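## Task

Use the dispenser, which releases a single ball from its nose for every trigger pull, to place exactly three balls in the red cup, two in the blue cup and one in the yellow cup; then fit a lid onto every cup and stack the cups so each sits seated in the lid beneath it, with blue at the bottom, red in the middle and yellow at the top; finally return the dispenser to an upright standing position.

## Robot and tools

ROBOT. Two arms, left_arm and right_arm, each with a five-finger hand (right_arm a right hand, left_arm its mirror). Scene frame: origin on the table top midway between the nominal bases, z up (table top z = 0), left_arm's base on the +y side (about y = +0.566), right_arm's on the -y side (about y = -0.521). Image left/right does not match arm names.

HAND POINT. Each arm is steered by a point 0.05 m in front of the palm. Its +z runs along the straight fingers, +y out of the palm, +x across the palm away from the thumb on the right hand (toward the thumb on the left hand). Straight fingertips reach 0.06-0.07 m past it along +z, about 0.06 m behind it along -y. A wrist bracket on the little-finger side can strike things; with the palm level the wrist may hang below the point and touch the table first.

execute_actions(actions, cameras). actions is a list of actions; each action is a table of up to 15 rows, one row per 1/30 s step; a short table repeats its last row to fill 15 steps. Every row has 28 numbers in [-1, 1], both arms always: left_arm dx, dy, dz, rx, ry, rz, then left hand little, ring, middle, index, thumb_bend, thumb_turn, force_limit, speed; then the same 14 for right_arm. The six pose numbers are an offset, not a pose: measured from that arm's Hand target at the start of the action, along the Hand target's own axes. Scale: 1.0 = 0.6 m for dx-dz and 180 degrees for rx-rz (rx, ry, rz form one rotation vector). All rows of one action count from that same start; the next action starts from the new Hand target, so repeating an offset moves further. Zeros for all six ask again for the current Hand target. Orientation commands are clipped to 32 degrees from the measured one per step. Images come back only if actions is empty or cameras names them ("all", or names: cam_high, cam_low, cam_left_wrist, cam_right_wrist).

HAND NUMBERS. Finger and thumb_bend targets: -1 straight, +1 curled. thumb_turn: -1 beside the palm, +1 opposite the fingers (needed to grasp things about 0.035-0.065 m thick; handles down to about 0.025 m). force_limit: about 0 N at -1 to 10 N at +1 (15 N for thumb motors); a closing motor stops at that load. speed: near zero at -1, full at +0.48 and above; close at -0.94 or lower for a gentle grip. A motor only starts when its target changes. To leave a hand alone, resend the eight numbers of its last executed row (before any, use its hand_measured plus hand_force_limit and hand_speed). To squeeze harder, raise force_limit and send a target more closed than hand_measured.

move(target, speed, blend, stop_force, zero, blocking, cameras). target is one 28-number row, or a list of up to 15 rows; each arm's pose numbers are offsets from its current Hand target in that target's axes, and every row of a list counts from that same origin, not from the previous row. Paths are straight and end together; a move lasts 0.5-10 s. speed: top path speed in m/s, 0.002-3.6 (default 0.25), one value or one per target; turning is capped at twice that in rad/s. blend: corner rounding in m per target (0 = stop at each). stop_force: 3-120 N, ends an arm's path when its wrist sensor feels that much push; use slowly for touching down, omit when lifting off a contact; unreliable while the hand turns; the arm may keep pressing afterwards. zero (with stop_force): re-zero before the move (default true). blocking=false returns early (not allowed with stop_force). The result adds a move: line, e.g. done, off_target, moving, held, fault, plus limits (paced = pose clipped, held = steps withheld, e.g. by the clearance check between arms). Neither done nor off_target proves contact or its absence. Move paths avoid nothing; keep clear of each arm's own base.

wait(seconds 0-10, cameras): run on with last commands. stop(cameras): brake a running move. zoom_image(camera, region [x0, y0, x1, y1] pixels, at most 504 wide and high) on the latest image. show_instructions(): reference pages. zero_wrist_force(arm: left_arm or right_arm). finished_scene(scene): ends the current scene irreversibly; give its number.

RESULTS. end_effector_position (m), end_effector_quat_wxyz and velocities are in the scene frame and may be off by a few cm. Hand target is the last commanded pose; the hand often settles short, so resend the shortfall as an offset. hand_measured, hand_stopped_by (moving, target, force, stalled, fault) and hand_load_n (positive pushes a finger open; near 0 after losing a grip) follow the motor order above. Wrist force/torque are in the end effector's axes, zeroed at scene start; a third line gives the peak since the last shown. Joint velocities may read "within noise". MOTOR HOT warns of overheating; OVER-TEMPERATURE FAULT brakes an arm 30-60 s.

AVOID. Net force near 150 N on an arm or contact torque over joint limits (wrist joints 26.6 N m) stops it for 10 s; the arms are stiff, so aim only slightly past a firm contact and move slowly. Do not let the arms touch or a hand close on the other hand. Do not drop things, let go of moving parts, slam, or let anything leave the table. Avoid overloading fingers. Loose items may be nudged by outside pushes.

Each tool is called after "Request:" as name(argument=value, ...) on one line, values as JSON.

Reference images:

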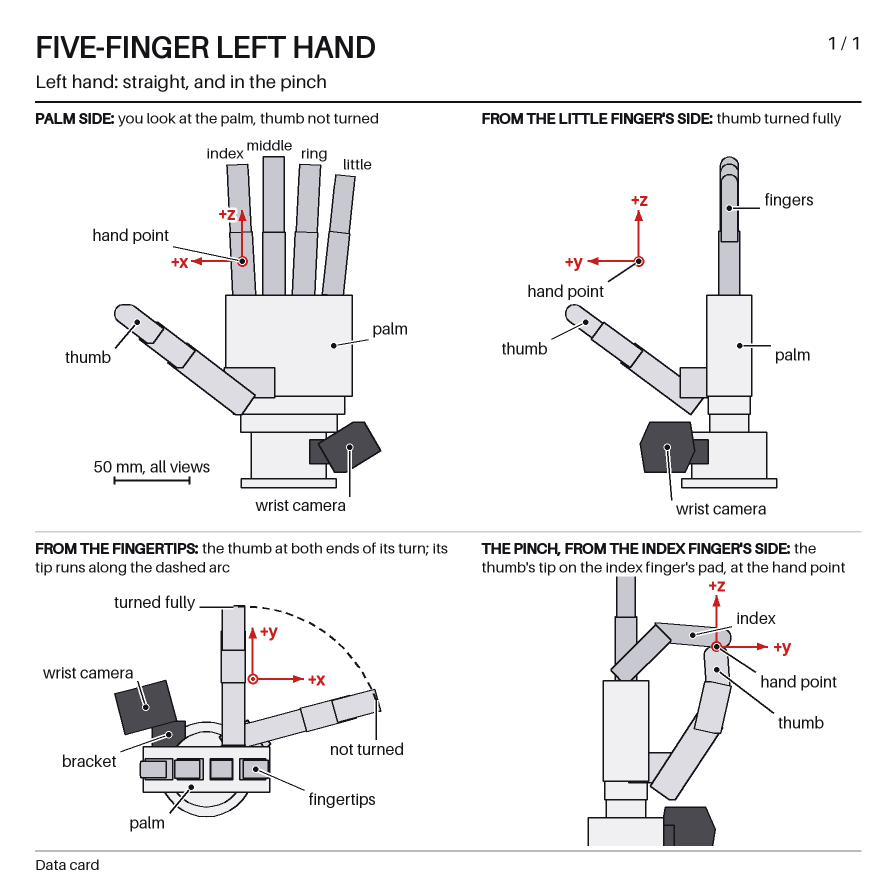

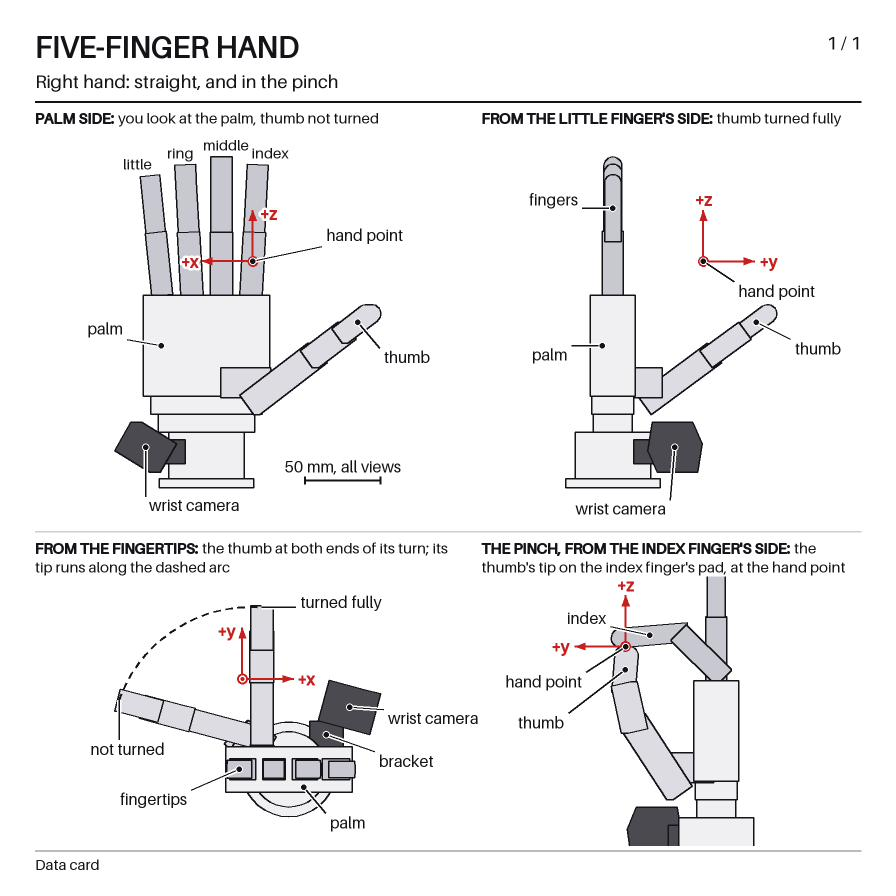

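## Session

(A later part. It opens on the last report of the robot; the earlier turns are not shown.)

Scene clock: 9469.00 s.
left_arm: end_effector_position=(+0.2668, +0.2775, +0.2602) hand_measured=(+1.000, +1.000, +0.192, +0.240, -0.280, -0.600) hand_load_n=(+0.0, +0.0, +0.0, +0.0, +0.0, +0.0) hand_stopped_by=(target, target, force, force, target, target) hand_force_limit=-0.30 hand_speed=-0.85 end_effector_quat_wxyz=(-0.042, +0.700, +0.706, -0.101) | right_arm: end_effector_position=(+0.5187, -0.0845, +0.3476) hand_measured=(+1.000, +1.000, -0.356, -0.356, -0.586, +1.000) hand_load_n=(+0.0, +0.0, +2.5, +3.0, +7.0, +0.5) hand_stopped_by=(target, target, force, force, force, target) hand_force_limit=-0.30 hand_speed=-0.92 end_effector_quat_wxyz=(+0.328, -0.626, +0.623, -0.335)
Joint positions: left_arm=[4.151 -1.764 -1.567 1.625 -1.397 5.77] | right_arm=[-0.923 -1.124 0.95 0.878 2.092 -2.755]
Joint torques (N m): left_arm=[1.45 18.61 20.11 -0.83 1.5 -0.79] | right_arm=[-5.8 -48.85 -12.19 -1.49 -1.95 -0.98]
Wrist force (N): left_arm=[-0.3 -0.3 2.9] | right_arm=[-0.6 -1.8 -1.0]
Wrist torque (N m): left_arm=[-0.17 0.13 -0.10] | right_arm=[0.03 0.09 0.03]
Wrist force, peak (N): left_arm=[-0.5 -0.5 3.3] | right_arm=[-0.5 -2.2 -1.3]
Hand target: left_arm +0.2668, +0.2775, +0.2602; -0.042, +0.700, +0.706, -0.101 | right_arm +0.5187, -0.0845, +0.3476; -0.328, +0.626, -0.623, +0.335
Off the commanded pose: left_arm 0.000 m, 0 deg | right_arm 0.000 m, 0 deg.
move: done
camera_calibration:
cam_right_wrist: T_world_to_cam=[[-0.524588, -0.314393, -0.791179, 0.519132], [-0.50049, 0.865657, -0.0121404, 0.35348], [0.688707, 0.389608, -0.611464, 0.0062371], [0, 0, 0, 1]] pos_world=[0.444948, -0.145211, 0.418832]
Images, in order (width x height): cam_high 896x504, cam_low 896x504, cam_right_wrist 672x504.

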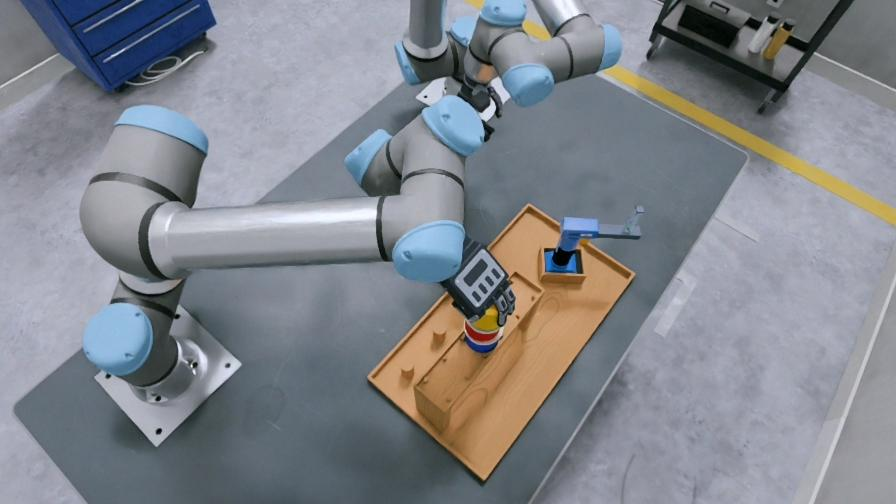

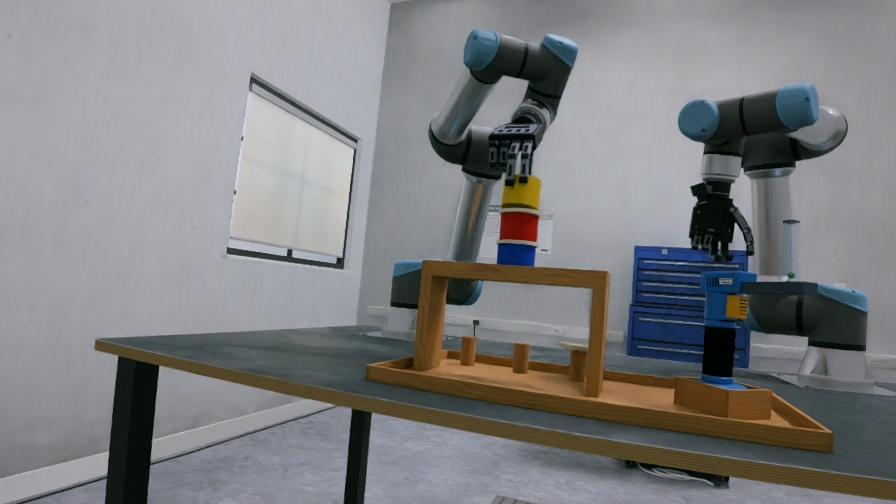

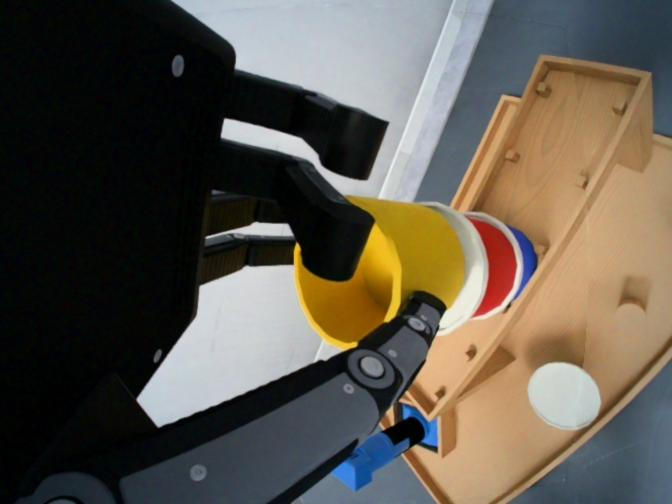

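Request:
move(target=[0,0,0,0,0,0,1,1,0.35,0.35,-0.28,-0.6,-0.3,-0.85,-0.0022,0.01932,0.01307,0,0,0,1,1,0.05,0.05,-0.45,1,-0.3,-0.92], speed=0.01, stop_force=3, cameras=["cam_low","cam_high"])

Request:
zoom_image(camera="cam_low", region=[480, 160, 570, 250])

Request:
zoom_image(camera="cam_high", region=[450, 275, 520, 345])

Scene clock: 9496.83 s.
left_arm: end_effector_position=(+0.2668, +0.2775, +0.2602) hand_measured=(+1.000, +1.000, +0.192, +0.240, -0.280, -0.600) hand_load_n=(+0.0, +0.5, +0.0, +0.0, +0.0, +0.0) hand_stopped_by=(target, target, force, force, target, target) hand_force_limit=-0.30 hand_speed=-0.85 end_effector_quat_wxyz=(-0.042, +0.700, +0.706, -0.101) | right_arm: end_effector_position=(+0.5187, -0.0841, +0.3423) hand_measured=(+1.000, +1.000, -0.356, -0.356, -0.586, +1.000) hand_load_n=(+0.0, +0.0, +2.5, +3.0, +7.0, +0.5) hand_stopped_by=(target, target, force, force, force, target) hand_force_limit=-0.30 hand_speed=-0.92 end_effector_quat_wxyz=(+0.328, -0.626, +0.623, -0.335)
Joint positions: left_arm=[4.151 -1.764 -1.567 1.625 -1.397 5.77] | right_arm=[-0.922 -1.126 0.966 0.863 2.093 -2.754]
Joint torques (N m): left_arm=[1.23 18.79 19.74 -0.74 1.54 -0.79] | right_arm=[-5.79 -32.09 -33.3 2.79 -0.71 -0.69]
Wrist force (N): left_arm=[-0.3 -0.1 2.9] | right_arm=[-0.7 -1.8 -0.8]
Wrist torque (N m): left_arm=[-0.15 0.14 -0.11] | right_arm=[0.01 0.09 -0.03]
Wrist force, peak (N): left_arm=[-0.8 -0.3 3.5] | right_arm=[-0.1 -5.4 -2.5]
Hand target: left_arm +0.2668, +0.2775, +0.2602; -0.042, +0.700, +0.706, -0.101 | right_arm +0.5187, -0.0841, +0.3423; -0.328, +0.626, -0.623, +0.335 (not the last commanded pose)
Off the commanded pose: left_arm 0.000 m, 0 deg | right_arm 0.009 m, 0 deg.
move: contact (right_arm)
Images, in order (width x height): cam_high 896x504, cam_low 896x504.

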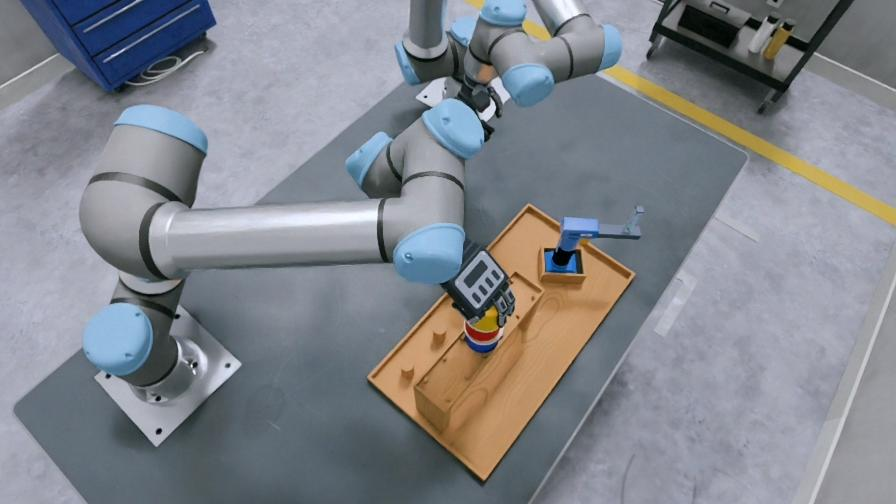

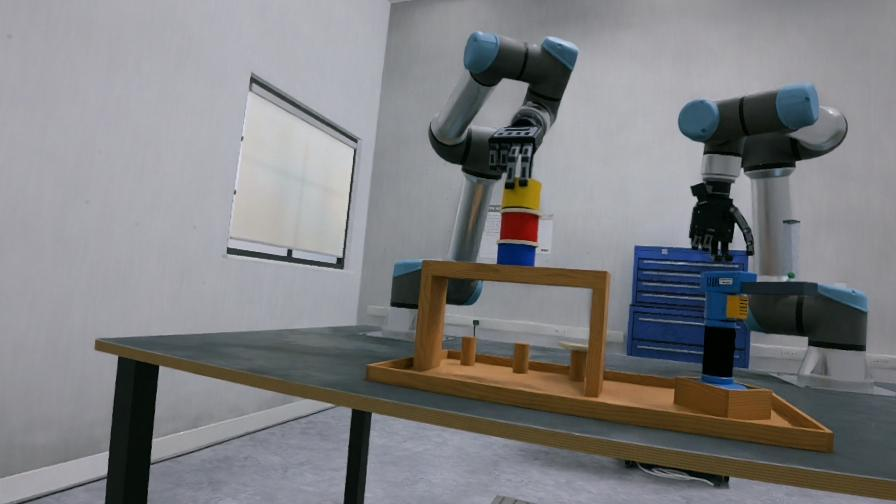

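Scaled by 5.600 from the camera's 896x504 image, which has a finer 1280x720 frame.

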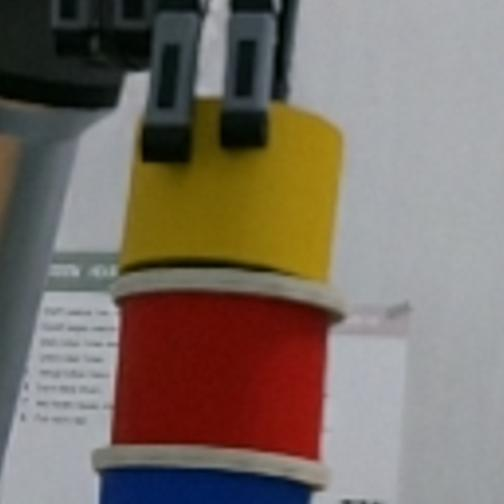

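Scaled by 7.200 from the camera's 896x504 image, which has a finer 1280x720 frame.

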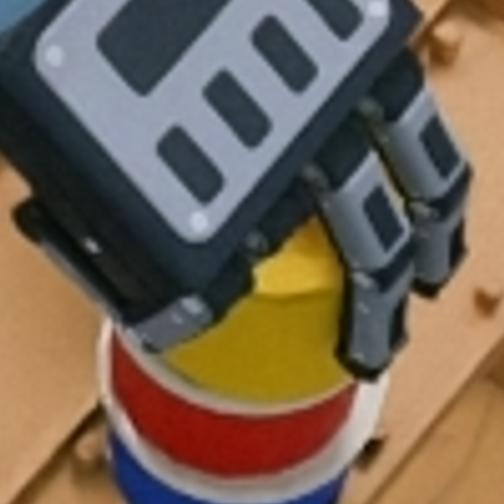

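Request:
zoom_image(camera="cam_high", region=[460, 310, 510, 350])

Request:
zoom_image(camera="cam_low", region=[495, 190, 545, 220])

Scaled by 10.080 from the camera's 896x504 image, which has a finer 1280x720 frame.

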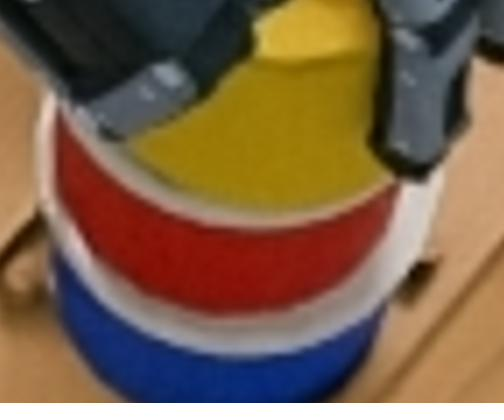

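Scaled by 10.080 from the camera's 896x504 image, which has a finer 1280x720 frame.

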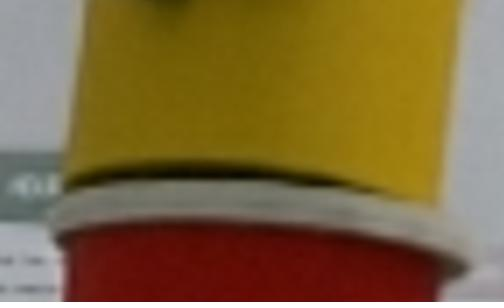

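Request:
move(target=[[0,0,0,0,0,0,1,1,0.35,0.35,-0.28,-0.6,-0.3,-0.85,0,-0.0028,-0.0019,0,0,0,1,1,0.05,0.05,-0.45,1,-0.3,-0.92],[0,0,0,0,0,0,1,1,0.35,0.35,-0.28,-0.6,-0.3,-0.85,-0.0008,0.0,-0.006,0,0,0,1,1,0.05,0.05,-0.45,1,-0.3,-0.92]], speed=0.015, blend=0.0005)

Request:
move(target=[0,0,0,0,0,0,1,1,0.35,0.35,-0.28,-0.6,-0.3,-0.85,0,0.0138,0.00933,0,0,0,1,1,0.05,0.05,-0.45,1,-0.3,-0.92], speed=0.01, stop_force=3, cameras=["cam_low","cam_high"])

Request:
zoom_image(camera="cam_high", region=[460, 310, 510, 350])

Request:
zoom_image(camera="cam_low", region=[495, 180, 545, 220])

Scene clock: 9534.87 s.
left_arm: end_effector_position=(+0.2668, +0.2775, +0.2602) hand_measured=(+1.000, +1.000, +0.192, +0.240, -0.280, -0.600) hand_load_n=(+0.5, +0.0, +0.0, +0.5, +0.0, +0.0) hand_stopped_by=(target, target, force, force, target, target) hand_force_limit=-0.30 hand_speed=-0.85 end_effector_quat_wxyz=(-0.042, +0.700, +0.706, -0.101) | right_arm: end_effector_position=(+0.5159, -0.0836, +0.3443) hand_measured=(+1.000, +1.000, -0.356, -0.356, -0.586, +1.000) hand_load_n=(+0.0, +0.0, +2.5, +3.0, +7.0, +0.5) hand_stopped_by=(target, target, force, force, force, target) hand_force_limit=-0.30 hand_speed=-0.92 end_effector_quat_wxyz=(+0.328, -0.626, +0.623, -0.335)
Joint positions: left_arm=[4.151 -1.764 -1.567 1.625 -1.397 5.77] | right_arm=[-0.918 -1.129 0.965 0.868 2.096 -2.751]
Joint torques (N m): left_arm=[0.94 19.21 19.27 -0.6 1.61 -0.71] | right_arm=[5.86 -47.43 -11.08 2.78 2.59 1.38]
Wrist force (N): left_arm=[-0.3 0.0 3.1] | right_arm=[-0.8 -1.9 -0.9]
Wrist torque (N m): left_arm=[-0.15 0.14 -0.11] | right_arm=[0.01 0.12 -0.16]
Wrist force, peak (N): left_arm=[-1.1 0.1 3.3] | right_arm=[-1.0 -2.1 -1.2]
Hand target: left_arm +0.2668, +0.2775, +0.2602; -0.042, +0.700, +0.706, -0.101 | right_arm +0.5157, -0.0836, +0.3443; -0.328, +0.626, -0.623, +0.335
Off the commanded pose: left_arm 0.000 m, 0 deg | right_arm 0.000 m, 0 deg.
move: done

Scene clock: 9536.10 s.
left_arm: end_effector_position=(+0.2668, +0.2775, +0.2602) hand_measured=(+1.000, +1.000, +0.192, +0.240, -0.280, -0.600) hand_load_n=(+0.0, +0.0, +0.0, +0.0, +0.0, +0.0) hand_stopped_by=(target, target, force, force, target, target) hand_force_limit=-0.30 hand_speed=-0.85 end_effector_quat_wxyz=(-0.042, +0.700, +0.706, -0.101) | right_arm: end_effector_position=(+0.5157, -0.0836, +0.3419) hand_measured=(+1.000, +1.000, -0.356, -0.356, -0.586, +1.000) hand_load_n=(+0.0, +0.0, +2.5, +3.0, +7.0, +0.0) hand_stopped_by=(target, target, force, force, force, target) hand_force_limit=-0.30 hand_speed=-0.92 end_effector_quat_wxyz=(+0.328, -0.626, +0.623, -0.335)
Joint positions: left_arm=[4.151 -1.764 -1.567 1.625 -1.397 5.77] | right_arm=[-0.918 -1.13 0.973 0.862 2.096 -2.751]
Joint torques (N m): left_arm=[1.32 19.54 19.83 -0.72 1.7 -0.79] | right_arm=[5.68 -32.19 -33.45 2.77 1.72 1.38]
Wrist force (N): left_arm=[-0.2 -0.3 2.8] | right_arm=[-0.6 -1.7 -0.9]
Wrist torque (N m): left_arm=[-0.16 0.11 -0.11] | right_arm=[0.03 0.09 -0.14]
Wrist force, peak (N): left_arm=[-0.5 -0.5 3.4] | right_arm=[-0.2 -5.1 -2.6]
Hand target: left_arm +0.2668, +0.2775, +0.2602; -0.042, +0.700, +0.706, -0.101 | right_arm +0.5157, -0.0836, +0.3419; -0.328, +0.626, -0.623, +0.335 (not the last commanded pose)
Off the commanded pose: left_arm 0.000 m, 0 deg | right_arm 0.008 m, 0 deg.
move: contact (right_arm)
Images, in order (width x height): cam_high 896x504, cam_low 896x504.

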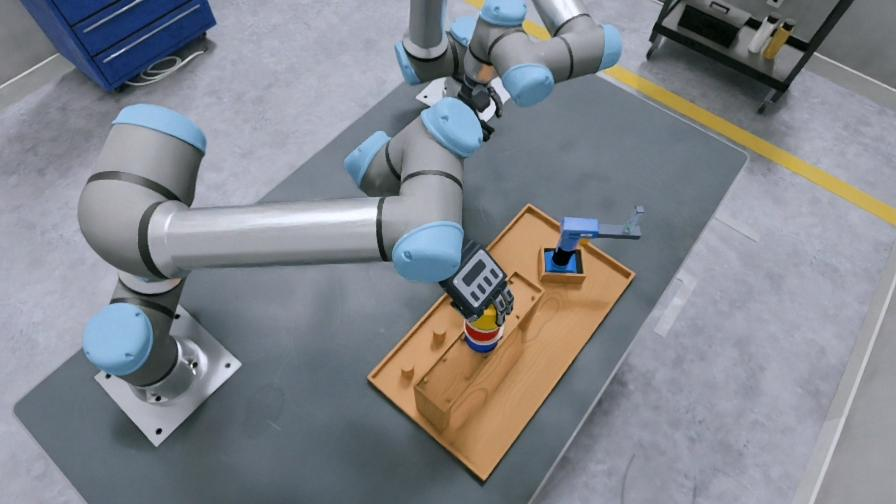

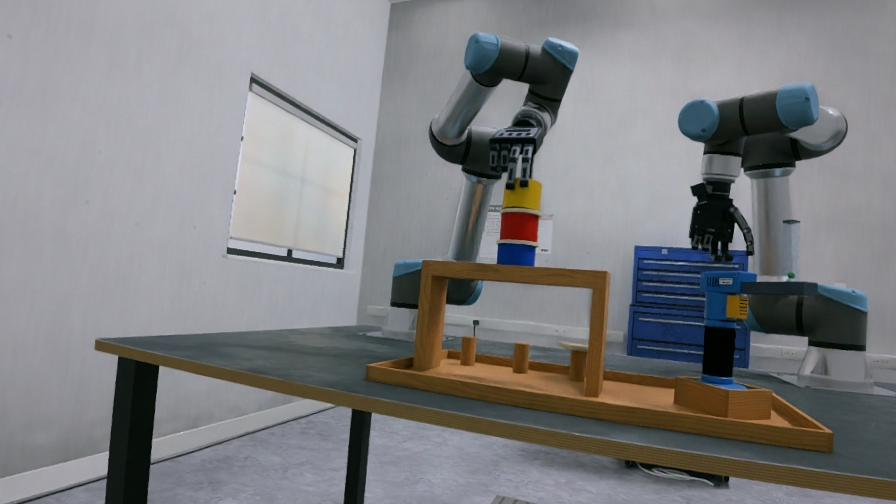

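Scaled by 10.080 from the camera's 896x504 image, which has a finer 1280x720 frame.

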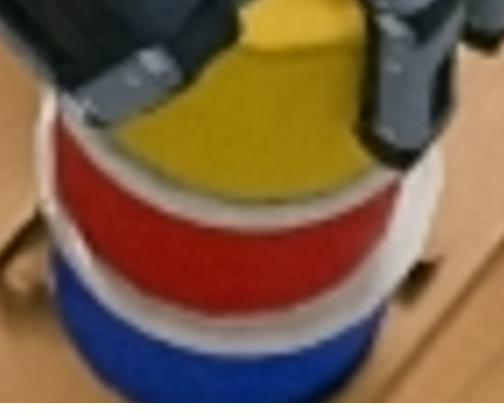

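Scaled by 10.080 from the camera's 896x504 image, which has a finer 1280x720 frame.

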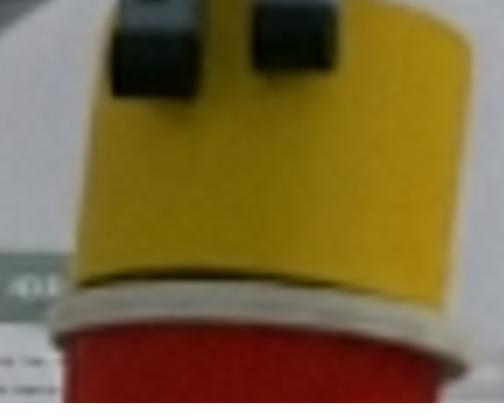

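Request:
move(target=[[0,0,0,0,0,0,1,1,0.35,0.35,-0.28,-0.6,-0.3,-0.85,0,-0.0014,-0.00093,0,0,0,1,1,0.05,0.05,-0.45,1,-0.3,-0.92],[0,0,0,0,0,0,1,1,0.35,0.35,-0.28,-0.6,-0.3,-0.85,-0.0025,-0.0005,-0.0023,0,0,0,1,1,0.05,0.05,-0.45,1,-0.3,-0.92]], speed=0.015, blend=0.0005)

Request:
move(target=[0,0,0,0,0,0,1,1,0.35,0.35,-0.28,-0.6,-0.3,-0.85,0,0.0138,0.00933,0,0,0,1,1,0.05,0.05,-0.45,1,-0.3,-0.92], speed=0.01, stop_force=3, cameras=["cam_low","cam_high"])

Request:
zoom_image(camera="cam_high", region=[460, 310, 510, 350])

Request:
zoom_image(camera="cam_low", region=[495, 180, 545, 220])

Scene clock: 9565.73 s.
left_arm: end_effector_position=(+0.2668, +0.2775, +0.2602) hand_measured=(+1.000, +1.000, +0.192, +0.240, -0.280, -0.600) hand_load_n=(+0.0, +0.0, +0.0, +0.0, +0.0, +0.0) hand_stopped_by=(target, target, force, force, target, target) hand_force_limit=-0.30 hand_speed=-0.85 end_effector_quat_wxyz=(-0.042, +0.700, +0.706, -0.101) | right_arm: end_effector_position=(+0.5148, -0.0822, +0.3429) hand_measured=(+1.000, +1.000, -0.356, -0.356, -0.586, +1.000) hand_load_n=(+0.0, +0.0, +2.5, +3.0, +7.0, +0.5) hand_stopped_by=(target, target, force, force, force, target) hand_force_limit=-0.30 hand_speed=-0.92 end_effector_quat_wxyz=(+0.328, -0.626, +0.623, -0.335)
Joint positions: left_arm=[4.151 -1.764 -1.567 1.625 -1.397 5.77] | right_arm=[-0.915 -1.128 0.967 0.867 2.099 -2.748]
Joint torques (N m): left_arm=[0.27 18.35 20.01 -0.77 1.57 -0.87] | right_arm=[6.06 -32.32 -33.04 2.7 2.67 1.51]
Wrist force (N): left_arm=[-0.4 -0.2 2.9] | right_arm=[-0.6 -2.0 -1.0]
Wrist torque (N m): left_arm=[-0.16 0.14 -0.11] | right_arm=[0.00 0.08 -0.14]
Wrist force, peak (N): left_arm=[-0.5 0.0 3.4] | right_arm=[-0.6 -2.4 -1.0]
Hand target: left_arm +0.2668, +0.2775, +0.2602; -0.042, +0.700, +0.706, -0.101 | right_arm +0.5147, -0.0821, +0.3429; -0.328, +0.626, -0.623, +0.335
Off the commanded pose: left_arm 0.000 m, 0 deg | right_arm 0.000 m, 0 deg.
move: done

Scene clock: 9566.87 s.
left_arm: end_effector_position=(+0.2668, +0.2775, +0.2602) hand_measured=(+1.000, +1.000, +0.192, +0.240, -0.280, -0.600) hand_load_n=(+0.0, +0.0, +0.5, +0.0, +0.0, +0.0) hand_stopped_by=(target, target, force, force, target, target) hand_force_limit=-0.30 hand_speed=-0.85 end_effector_quat_wxyz=(-0.042, +0.700, +0.706, -0.101) | right_arm: end_effector_position=(+0.5148, -0.0821, +0.3416) hand_measured=(+1.000, +1.000, -0.356, -0.356, -0.586, +1.000) hand_load_n=(+0.0, +0.0, +2.0, +3.0, +7.0, +0.0) hand_stopped_by=(target, target, force, force, force, target) hand_force_limit=-0.30 hand_speed=-0.92 end_effector_quat_wxyz=(+0.328, -0.626, +0.623, -0.335)
Joint positions: left_arm=[4.151 -1.764 -1.567 1.625 -1.397 5.77] | right_arm=[-0.914 -1.128 0.971 0.863 2.099 -2.748]
Joint torques (N m): left_arm=[1.41 18.76 20.71 -0.69 1.54 -0.69] | right_arm=[4.14 -33.29 -33.37 2.76 1.3 0.76]
Wrist force (N): left_arm=[-0.4 0.0 2.7] | right_arm=[-0.7 -1.9 -1.0]
Wrist torque (N m): left_arm=[-0.12 0.14 -0.12] | right_arm=[0.02 0.10 -0.15]
Wrist force, peak (N): left_arm=[-0.8 -0.2 3.2] | right_arm=[-0.4 -4.8 -2.6]
Hand target: left_arm +0.2668, +0.2775, +0.2602; -0.042, +0.700, +0.706, -0.101 | right_arm +0.5148, -0.0821, +0.3416; -0.328, +0.626, -0.623, +0.335 (not the last commanded pose)
Off the commanded pose: left_arm 0.000 m, 0 deg | right_arm 0.009 m, 0 deg.
move: contact (right_arm)
Images, in order (width x height): cam_high 896x504, cam_low 896x504.

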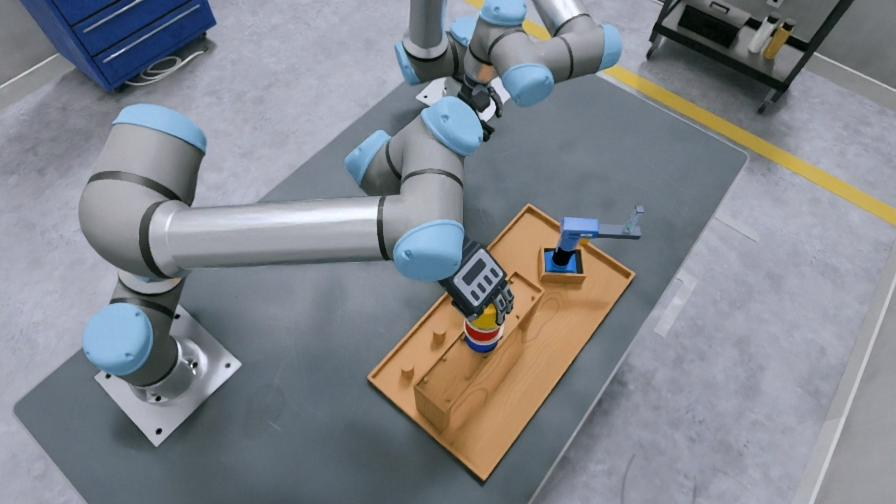

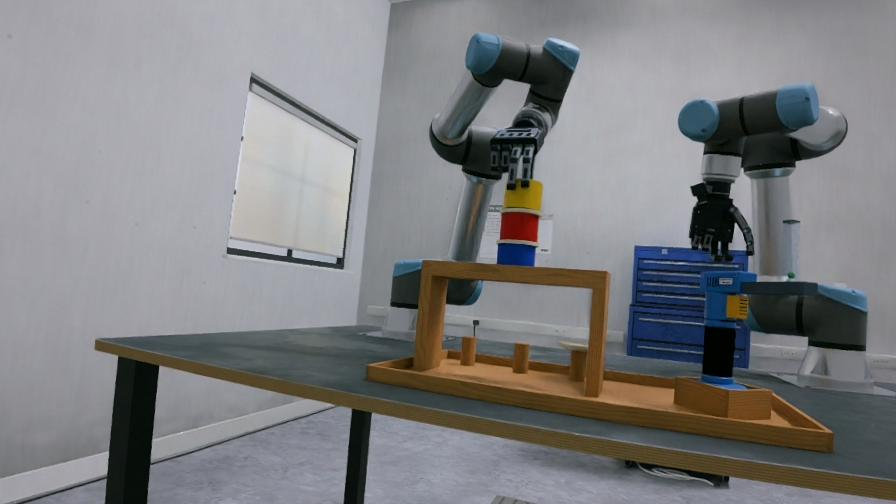

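Scaled by 10.080 from the camera's 896x504 image, which has a finer 1280x720 frame.

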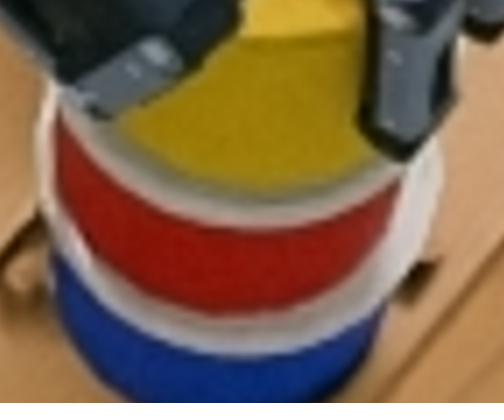

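Scaled by 10.080 from the camera's 896x504 image, which has a finer 1280x720 frame.

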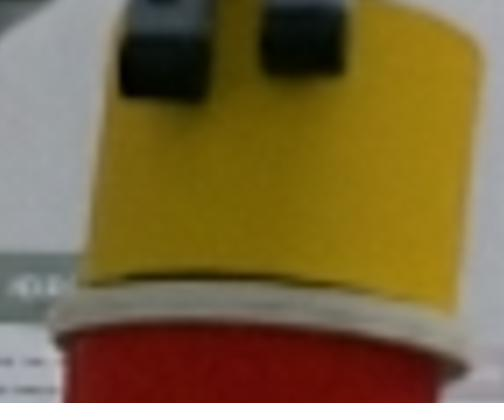

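Request:
move(target=[0,0,0,0,0,0,1,1,0.35,0.35,-0.28,-0.6,-0.3,-0.85,0,0.0069,0.00467,0,0,0,1,1,0.05,0.05,-0.45,1,-0.3,-0.92], speed=0.008, stop_force=6, cameras=["cam_low","cam_high"])

Request:
zoom_image(camera="cam_high", region=[460, 310, 510, 350])

Request:
zoom_image(camera="cam_low", region=[495, 180, 545, 220])

Scene clock: 9582.37 s.
left_arm: end_effector_position=(+0.2668, +0.2775, +0.2602) hand_measured=(+1.000, +1.000, +0.192, +0.240, -0.280, -0.600) hand_load_n=(+0.0, +0.0, +0.0, +0.5, +0.0, +0.0) hand_stopped_by=(target, target, force, force, target, target) hand_force_limit=-0.30 hand_speed=-0.85 end_effector_quat_wxyz=(-0.042, +0.700, +0.706, -0.101) | right_arm: end_effector_position=(+0.5148, -0.0821, +0.3384) hand_measured=(+1.000, +1.000, -0.356, -0.356, -0.586, +1.000) hand_load_n=(+0.0, +0.0, +2.0, +4.5, +9.0, +0.0) hand_stopped_by=(target, target, force, force, force, target) hand_force_limit=-0.30 hand_speed=-0.92 end_effector_quat_wxyz=(+0.328, -0.626, +0.623, -0.335)
Joint positions: left_arm=[4.151 -1.764 -1.567 1.625 -1.397 5.77] | right_arm=[-0.915 -1.129 0.981 0.854 2.099 -2.748]
Joint torques (N m): left_arm=[0.23 19.35 19.14 -0.83 1.49 -0.69] | right_arm=[-2.77 -31.68 -33.33 2.88 -1.82 -0.66]
Wrist force (N): left_arm=[-0.5 -0.1 3.0] | right_arm=[-0.4 -3.3 -1.3]
Wrist torque (N m): left_arm=[-0.15 0.16 -0.12] | right_arm=[-0.07 0.05 -0.15]
Wrist force, peak (N): left_arm=[-0.6 -0.3 3.2] | right_arm=[-0.2 -8.8 -3.0]
Hand target: left_arm +0.2668, +0.2775, +0.2602; -0.042, +0.700, +0.706, -0.101 | right_arm +0.5148, -0.0821, +0.3384; -0.328, +0.626, -0.623, +0.335 (not the last commanded pose)
Off the commanded pose: left_arm 0.000 m, 0 deg | right_arm 0.002 m, 0 deg.
move: contact (right_arm)
Images, in order (width x height): cam_high 896x504, cam_low 896x504.

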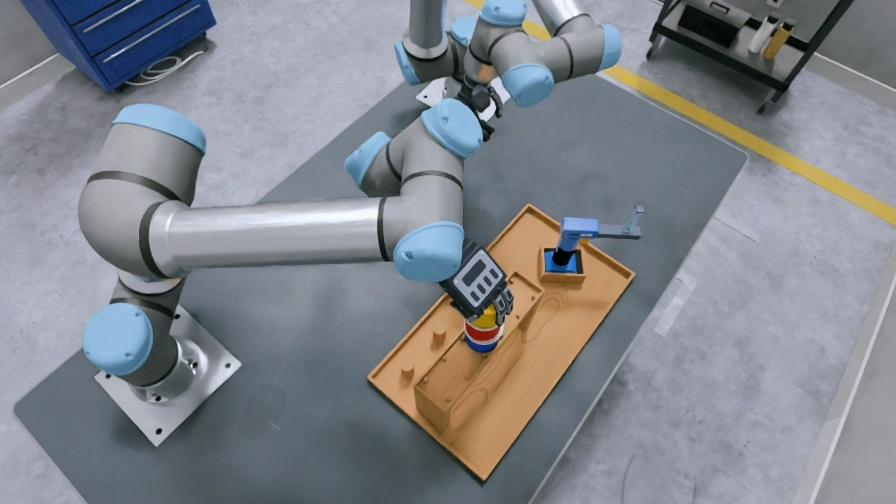

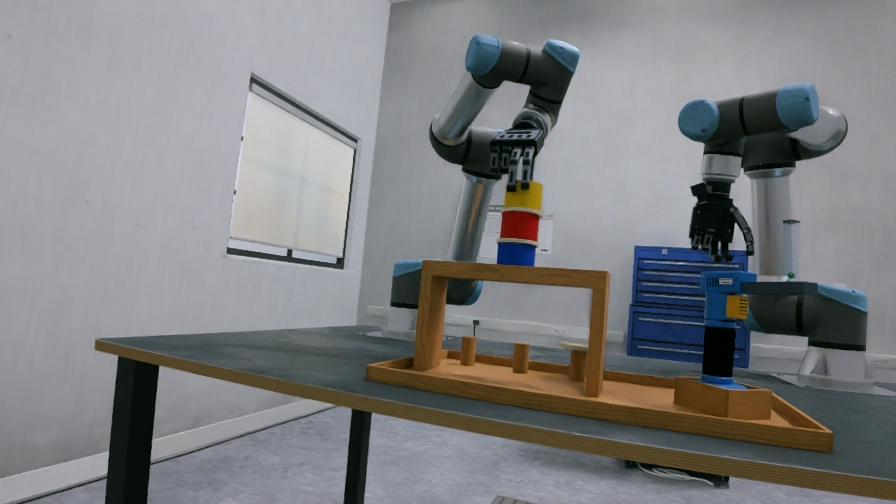

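Scaled by 10.080 from the camera's 896x504 image, which has a finer 1280x720 frame.

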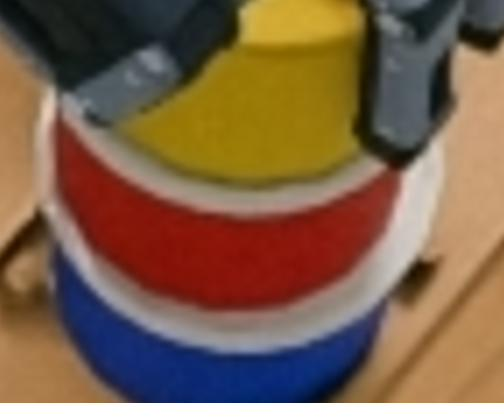

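Scaled by 10.080 from the camera's 896x504 image, which has a finer 1280x720 frame.

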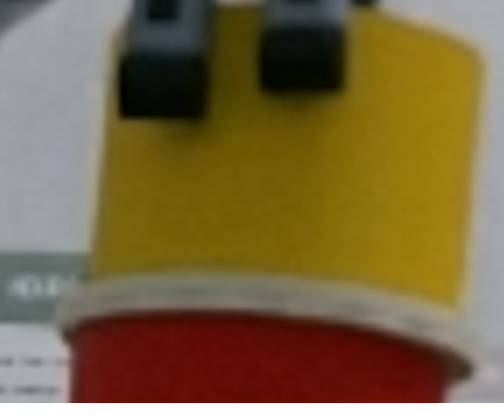

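Request:
move(target=[0,0,0,0,0,0,1,1,0.35,0.35,-0.28,-0.6,-0.3,-0.85,0,-0.0069,-0.00467,0,0,0,1,1,0.05,0.05,-0.45,1,-0.3,-0.92], speed=0.015, cameras=["cam_low","cam_high"])

Request:
zoom_image(camera="cam_high", region=[460, 310, 510, 350])

Request:
zoom_image(camera="cam_low", region=[495, 180, 545, 220])

Scene clock: 9600.80 s.
left_arm: end_effector_position=(+0.2668, +0.2775, +0.2602) hand_measured=(+1.000, +1.000, +0.192, +0.240, -0.280, -0.600) hand_load_n=(+0.0, +0.0, +0.0, +0.0, +0.0, +0.0) hand_stopped_by=(target, target, force, force, target, target) hand_force_limit=-0.30 hand_speed=-0.85 end_effector_quat_wxyz=(-0.042, +0.700, +0.706, -0.101) | right_arm: end_effector_position=(+0.5148, -0.0821, +0.3433) hand_measured=(+1.000, +1.000, -0.356, -0.356, -0.586, +1.000) hand_load_n=(+0.0, +0.0, +2.0, +4.5, +9.0, +0.0) hand_stopped_by=(target, target, force, force, force, target) hand_force_limit=-0.30 hand_speed=-0.92 end_effector_quat_wxyz=(+0.328, -0.626, +0.623, -0.335) end_effector_velocity=(-0.001, +0.000, +0.000) end_effector_angular_velocity=(-0.002, +0.002, +0.000)
Joint positions: left_arm=[4.151 -1.764 -1.567 1.625 -1.397 5.77] | right_arm=[-0.914 -1.127 0.965 0.868 2.099 -2.748]
Joint velocities: left_arm=[within noise] | right_arm=[0 0.001 -0.003 0.005 0 0]
Joint torques (N m): left_arm=[0.9 19.26 20.58 -0.82 1.55 -0.79] | right_arm=[5.89 -32.42 -33.43 3.04 0.43 1.42]
Wrist force (N): left_arm=[-0.5 -0.3 2.8] | right_arm=[-0.7 -1.8 -0.8]
Wrist torque (N m): left_arm=[-0.15 0.15 -0.12] | right_arm=[0.02 0.09 -0.14]
Wrist force, peak (N): left_arm=[-1.0 -0.4 3.3] | right_arm=[-0.8 -3.5 -1.5]
Hand target: left_arm +0.2668, +0.2775, +0.2602; -0.042, +0.700, +0.706, -0.101 | right_arm +0.5148, -0.0821, +0.3434; -0.328, +0.626, -0.623, +0.335
Off the commanded pose: left_arm 0.000 m, 0 deg | right_arm 0.000 m, 0 deg.
move: done
Images, in order (width x height): cam_high 896x504, cam_low 896x504.

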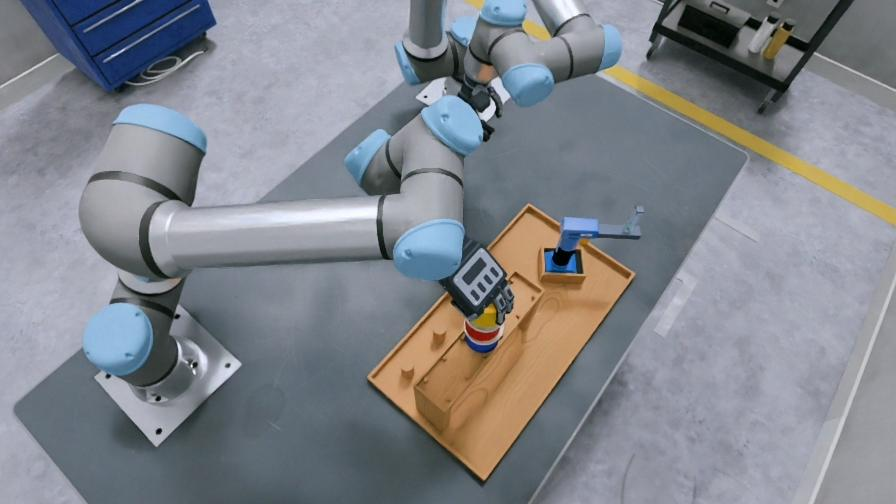

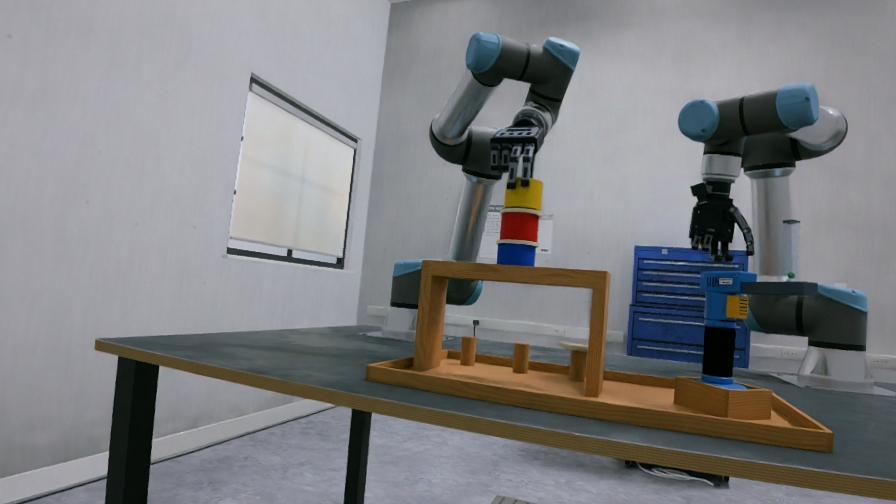

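Scaled by 10.080 from the camera's 896x504 image, which has a finer 1280x720 frame.

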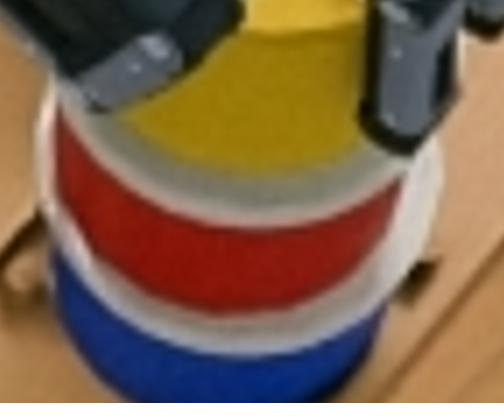

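Scaled by 10.080 from the camera's 896x504 image, which has a finer 1280x720 frame.

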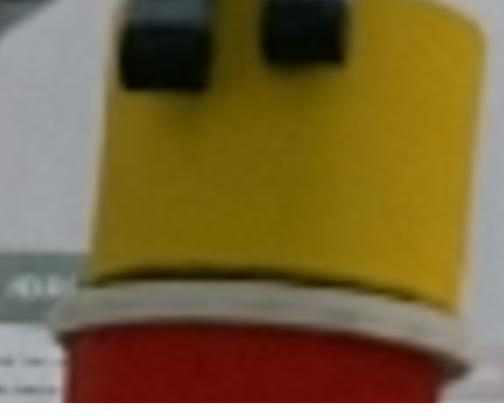

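Request:
move(target=[0,0,0,0,0,0,1,1,0.35,0.35,-0.28,-0.6,-0.3,-0.85,0.0005,0.0132,0.0096,0,0,0,1,1,0.05,0.05,-0.45,1,-0.3,-0.92], speed=0.01, stop_force=3)

Request:
move(target=[0,0,0,0,0,0,1,1,0.35,0.35,-0.28,-0.6,-0.3,-0.85,0,0,0,0,0,0,1,1,-0.39,-0.39,-0.63,1,-0.3,-0.95], speed=0.01, cameras=["cam_low","cam_high"])

Request:
zoom_image(camera="cam_high", region=[460, 310, 510, 350])

Request:
zoom_image(camera="cam_low", region=[495, 180, 545, 220])

Scene clock: 9650.83 s.
left_arm: end_effector_position=(+0.2668, +0.2775, +0.2602) hand_measured=(+1.000, +1.000, +0.192, +0.240, -0.280, -0.600) hand_load_n=(+0.0, +0.5, +0.0, +0.0, +0.0, +0.0) hand_stopped_by=(target, target, force, force, target, target) hand_force_limit=-0.30 hand_speed=-0.85 end_effector_quat_wxyz=(-0.042, +0.700, +0.706, -0.101) | right_arm: end_effector_position=(+0.5150, -0.0823, +0.3384) hand_measured=(+1.000, +1.000, -0.356, -0.356, -0.586, +1.000) hand_load_n=(+0.5, +0.0, +2.0, +5.0, +9.0, +0.0) hand_stopped_by=(target, target, force, force, force, target) hand_force_limit=-0.30 hand_speed=-0.92 end_effector_quat_wxyz=(+0.328, -0.626, +0.623, -0.335)
Joint positions: left_arm=[4.151 -1.764 -1.567 1.625 -1.397 5.77] | right_arm=[-0.915 -1.129 0.981 0.854 2.099 -2.749]
Joint torques (N m): left_arm=[0.06 19.54 20.57 -0.78 1.58 -0.84] | right_arm=[3.28 -31.57 -32.92 2.85 -0.51 0.44]
Wrist force (N): left_arm=[-0.5 -0.4 3.0] | right_arm=[-0.5 -3.4 -1.2]
Wrist torque (N m): left_arm=[-0.20 0.17 -0.11] | right_arm=[-0.08 0.08 -0.13]
Wrist force, peak (N): left_arm=[-0.5 -0.6 3.4] | right_arm=[0.0 -6.4 -3.5]
Hand target: left_arm +0.2668, +0.2775, +0.2602; -0.042, +0.700, +0.706, -0.101 | right_arm +0.5150, -0.0823, +0.3384; -0.328, +0.626, -0.623, +0.335 (not the last commanded pose)
Off the commanded pose: left_arm 0.000 m, 0 deg | right_arm 0.005 m, 0 deg.
move: contact (right_arm)

Scene clock: 9651.70 s.
left_arm: end_effector_position=(+0.2668, +0.2775, +0.2602) hand_measured=(+1.000, +1.000, +0.192, +0.240, -0.280, -0.600) hand_load_n=(+0.0, +0.0, +0.0, +0.0, +0.0, +0.0) hand_stopped_by=(target, target, force, force, target, target) hand_force_limit=-0.30 hand_speed=-0.85 end_effector_quat_wxyz=(-0.042, +0.700, +0.706, -0.101) | right_arm: end_effector_position=(+0.5150, -0.0823, +0.3384) hand_measured=(+1.000, +1.000, -0.390, -0.390, -0.630, +1.000) hand_load_n=(+0.0, +0.0, +0.0, +0.0, +0.0, +0.0) hand_stopped_by=(target, target, target, target, target, target) hand_force_limit=-0.30 hand_speed=-0.95 end_effector_quat_wxyz=(+0.328, -0.626, +0.623, -0.335)
Joint positions: left_arm=[4.151 -1.764 -1.567 1.625 -1.397 5.77] | right_arm=[-0.915 -1.129 0.981 0.854 2.099 -2.749]
Joint torques (N m): left_arm=[0.1 19.03 19.92 -0.95 1.56 -0.7] | right_arm=[6.18 -34.08 -32.75 2.09 1.74 1.32]
Wrist force (N): left_arm=[-0.2 -0.4 3.1] | right_arm=[-0.7 -2.6 -1.1]
Wrist torque (N m): left_arm=[-0.19 0.11 -0.09] | right_arm=[-0.04 0.09 -0.13]
Wrist force, peak (N): left_arm=[-0.5 -0.3 3.2] | right_arm=[-0.4 -3.3 -1.3]
Hand target: left_arm +0.2668, +0.2775, +0.2602; -0.042, +0.700, +0.706, -0.101 | right_arm +0.5150, -0.0823, +0.3384; -0.328, +0.626, -0.623, +0.335
Off the commanded pose: left_arm 0.000 m, 0 deg | right_arm 0.000 m, 0 deg.
move: done
Images, in order (width x height): cam_high 896x504, cam_low 896x504.

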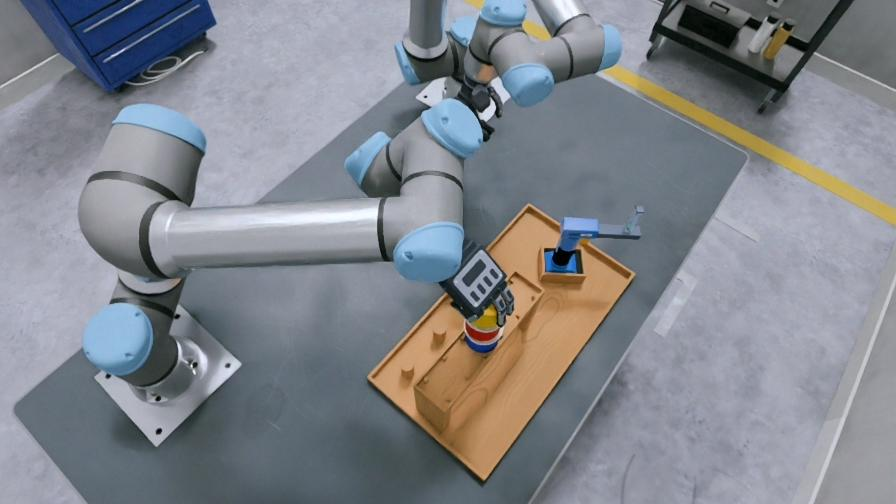

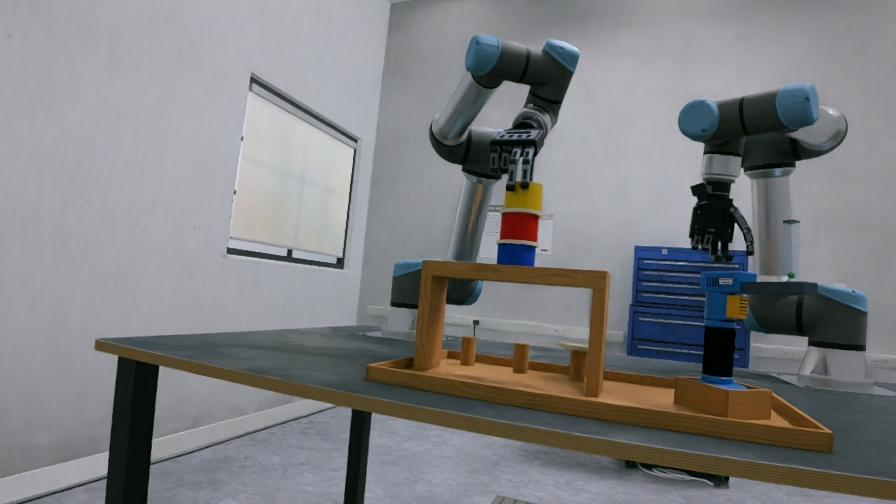

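Scaled by 10.080 from the camera's 896x504 image, which has a finer 1280x720 frame.

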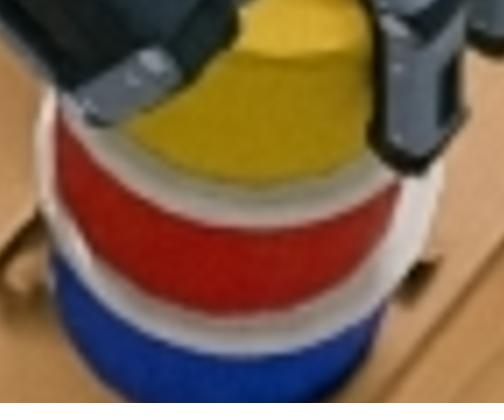

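Scaled by 10.080 from the camera's 896x504 image, which has a finer 1280x720 frame.

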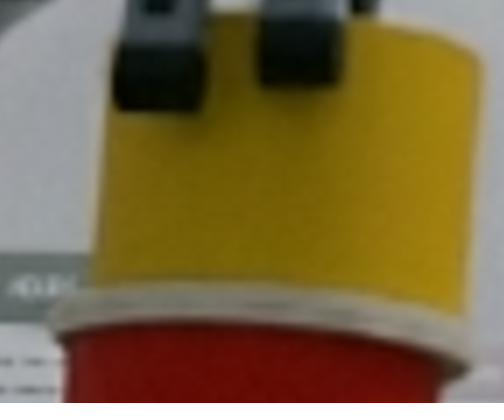

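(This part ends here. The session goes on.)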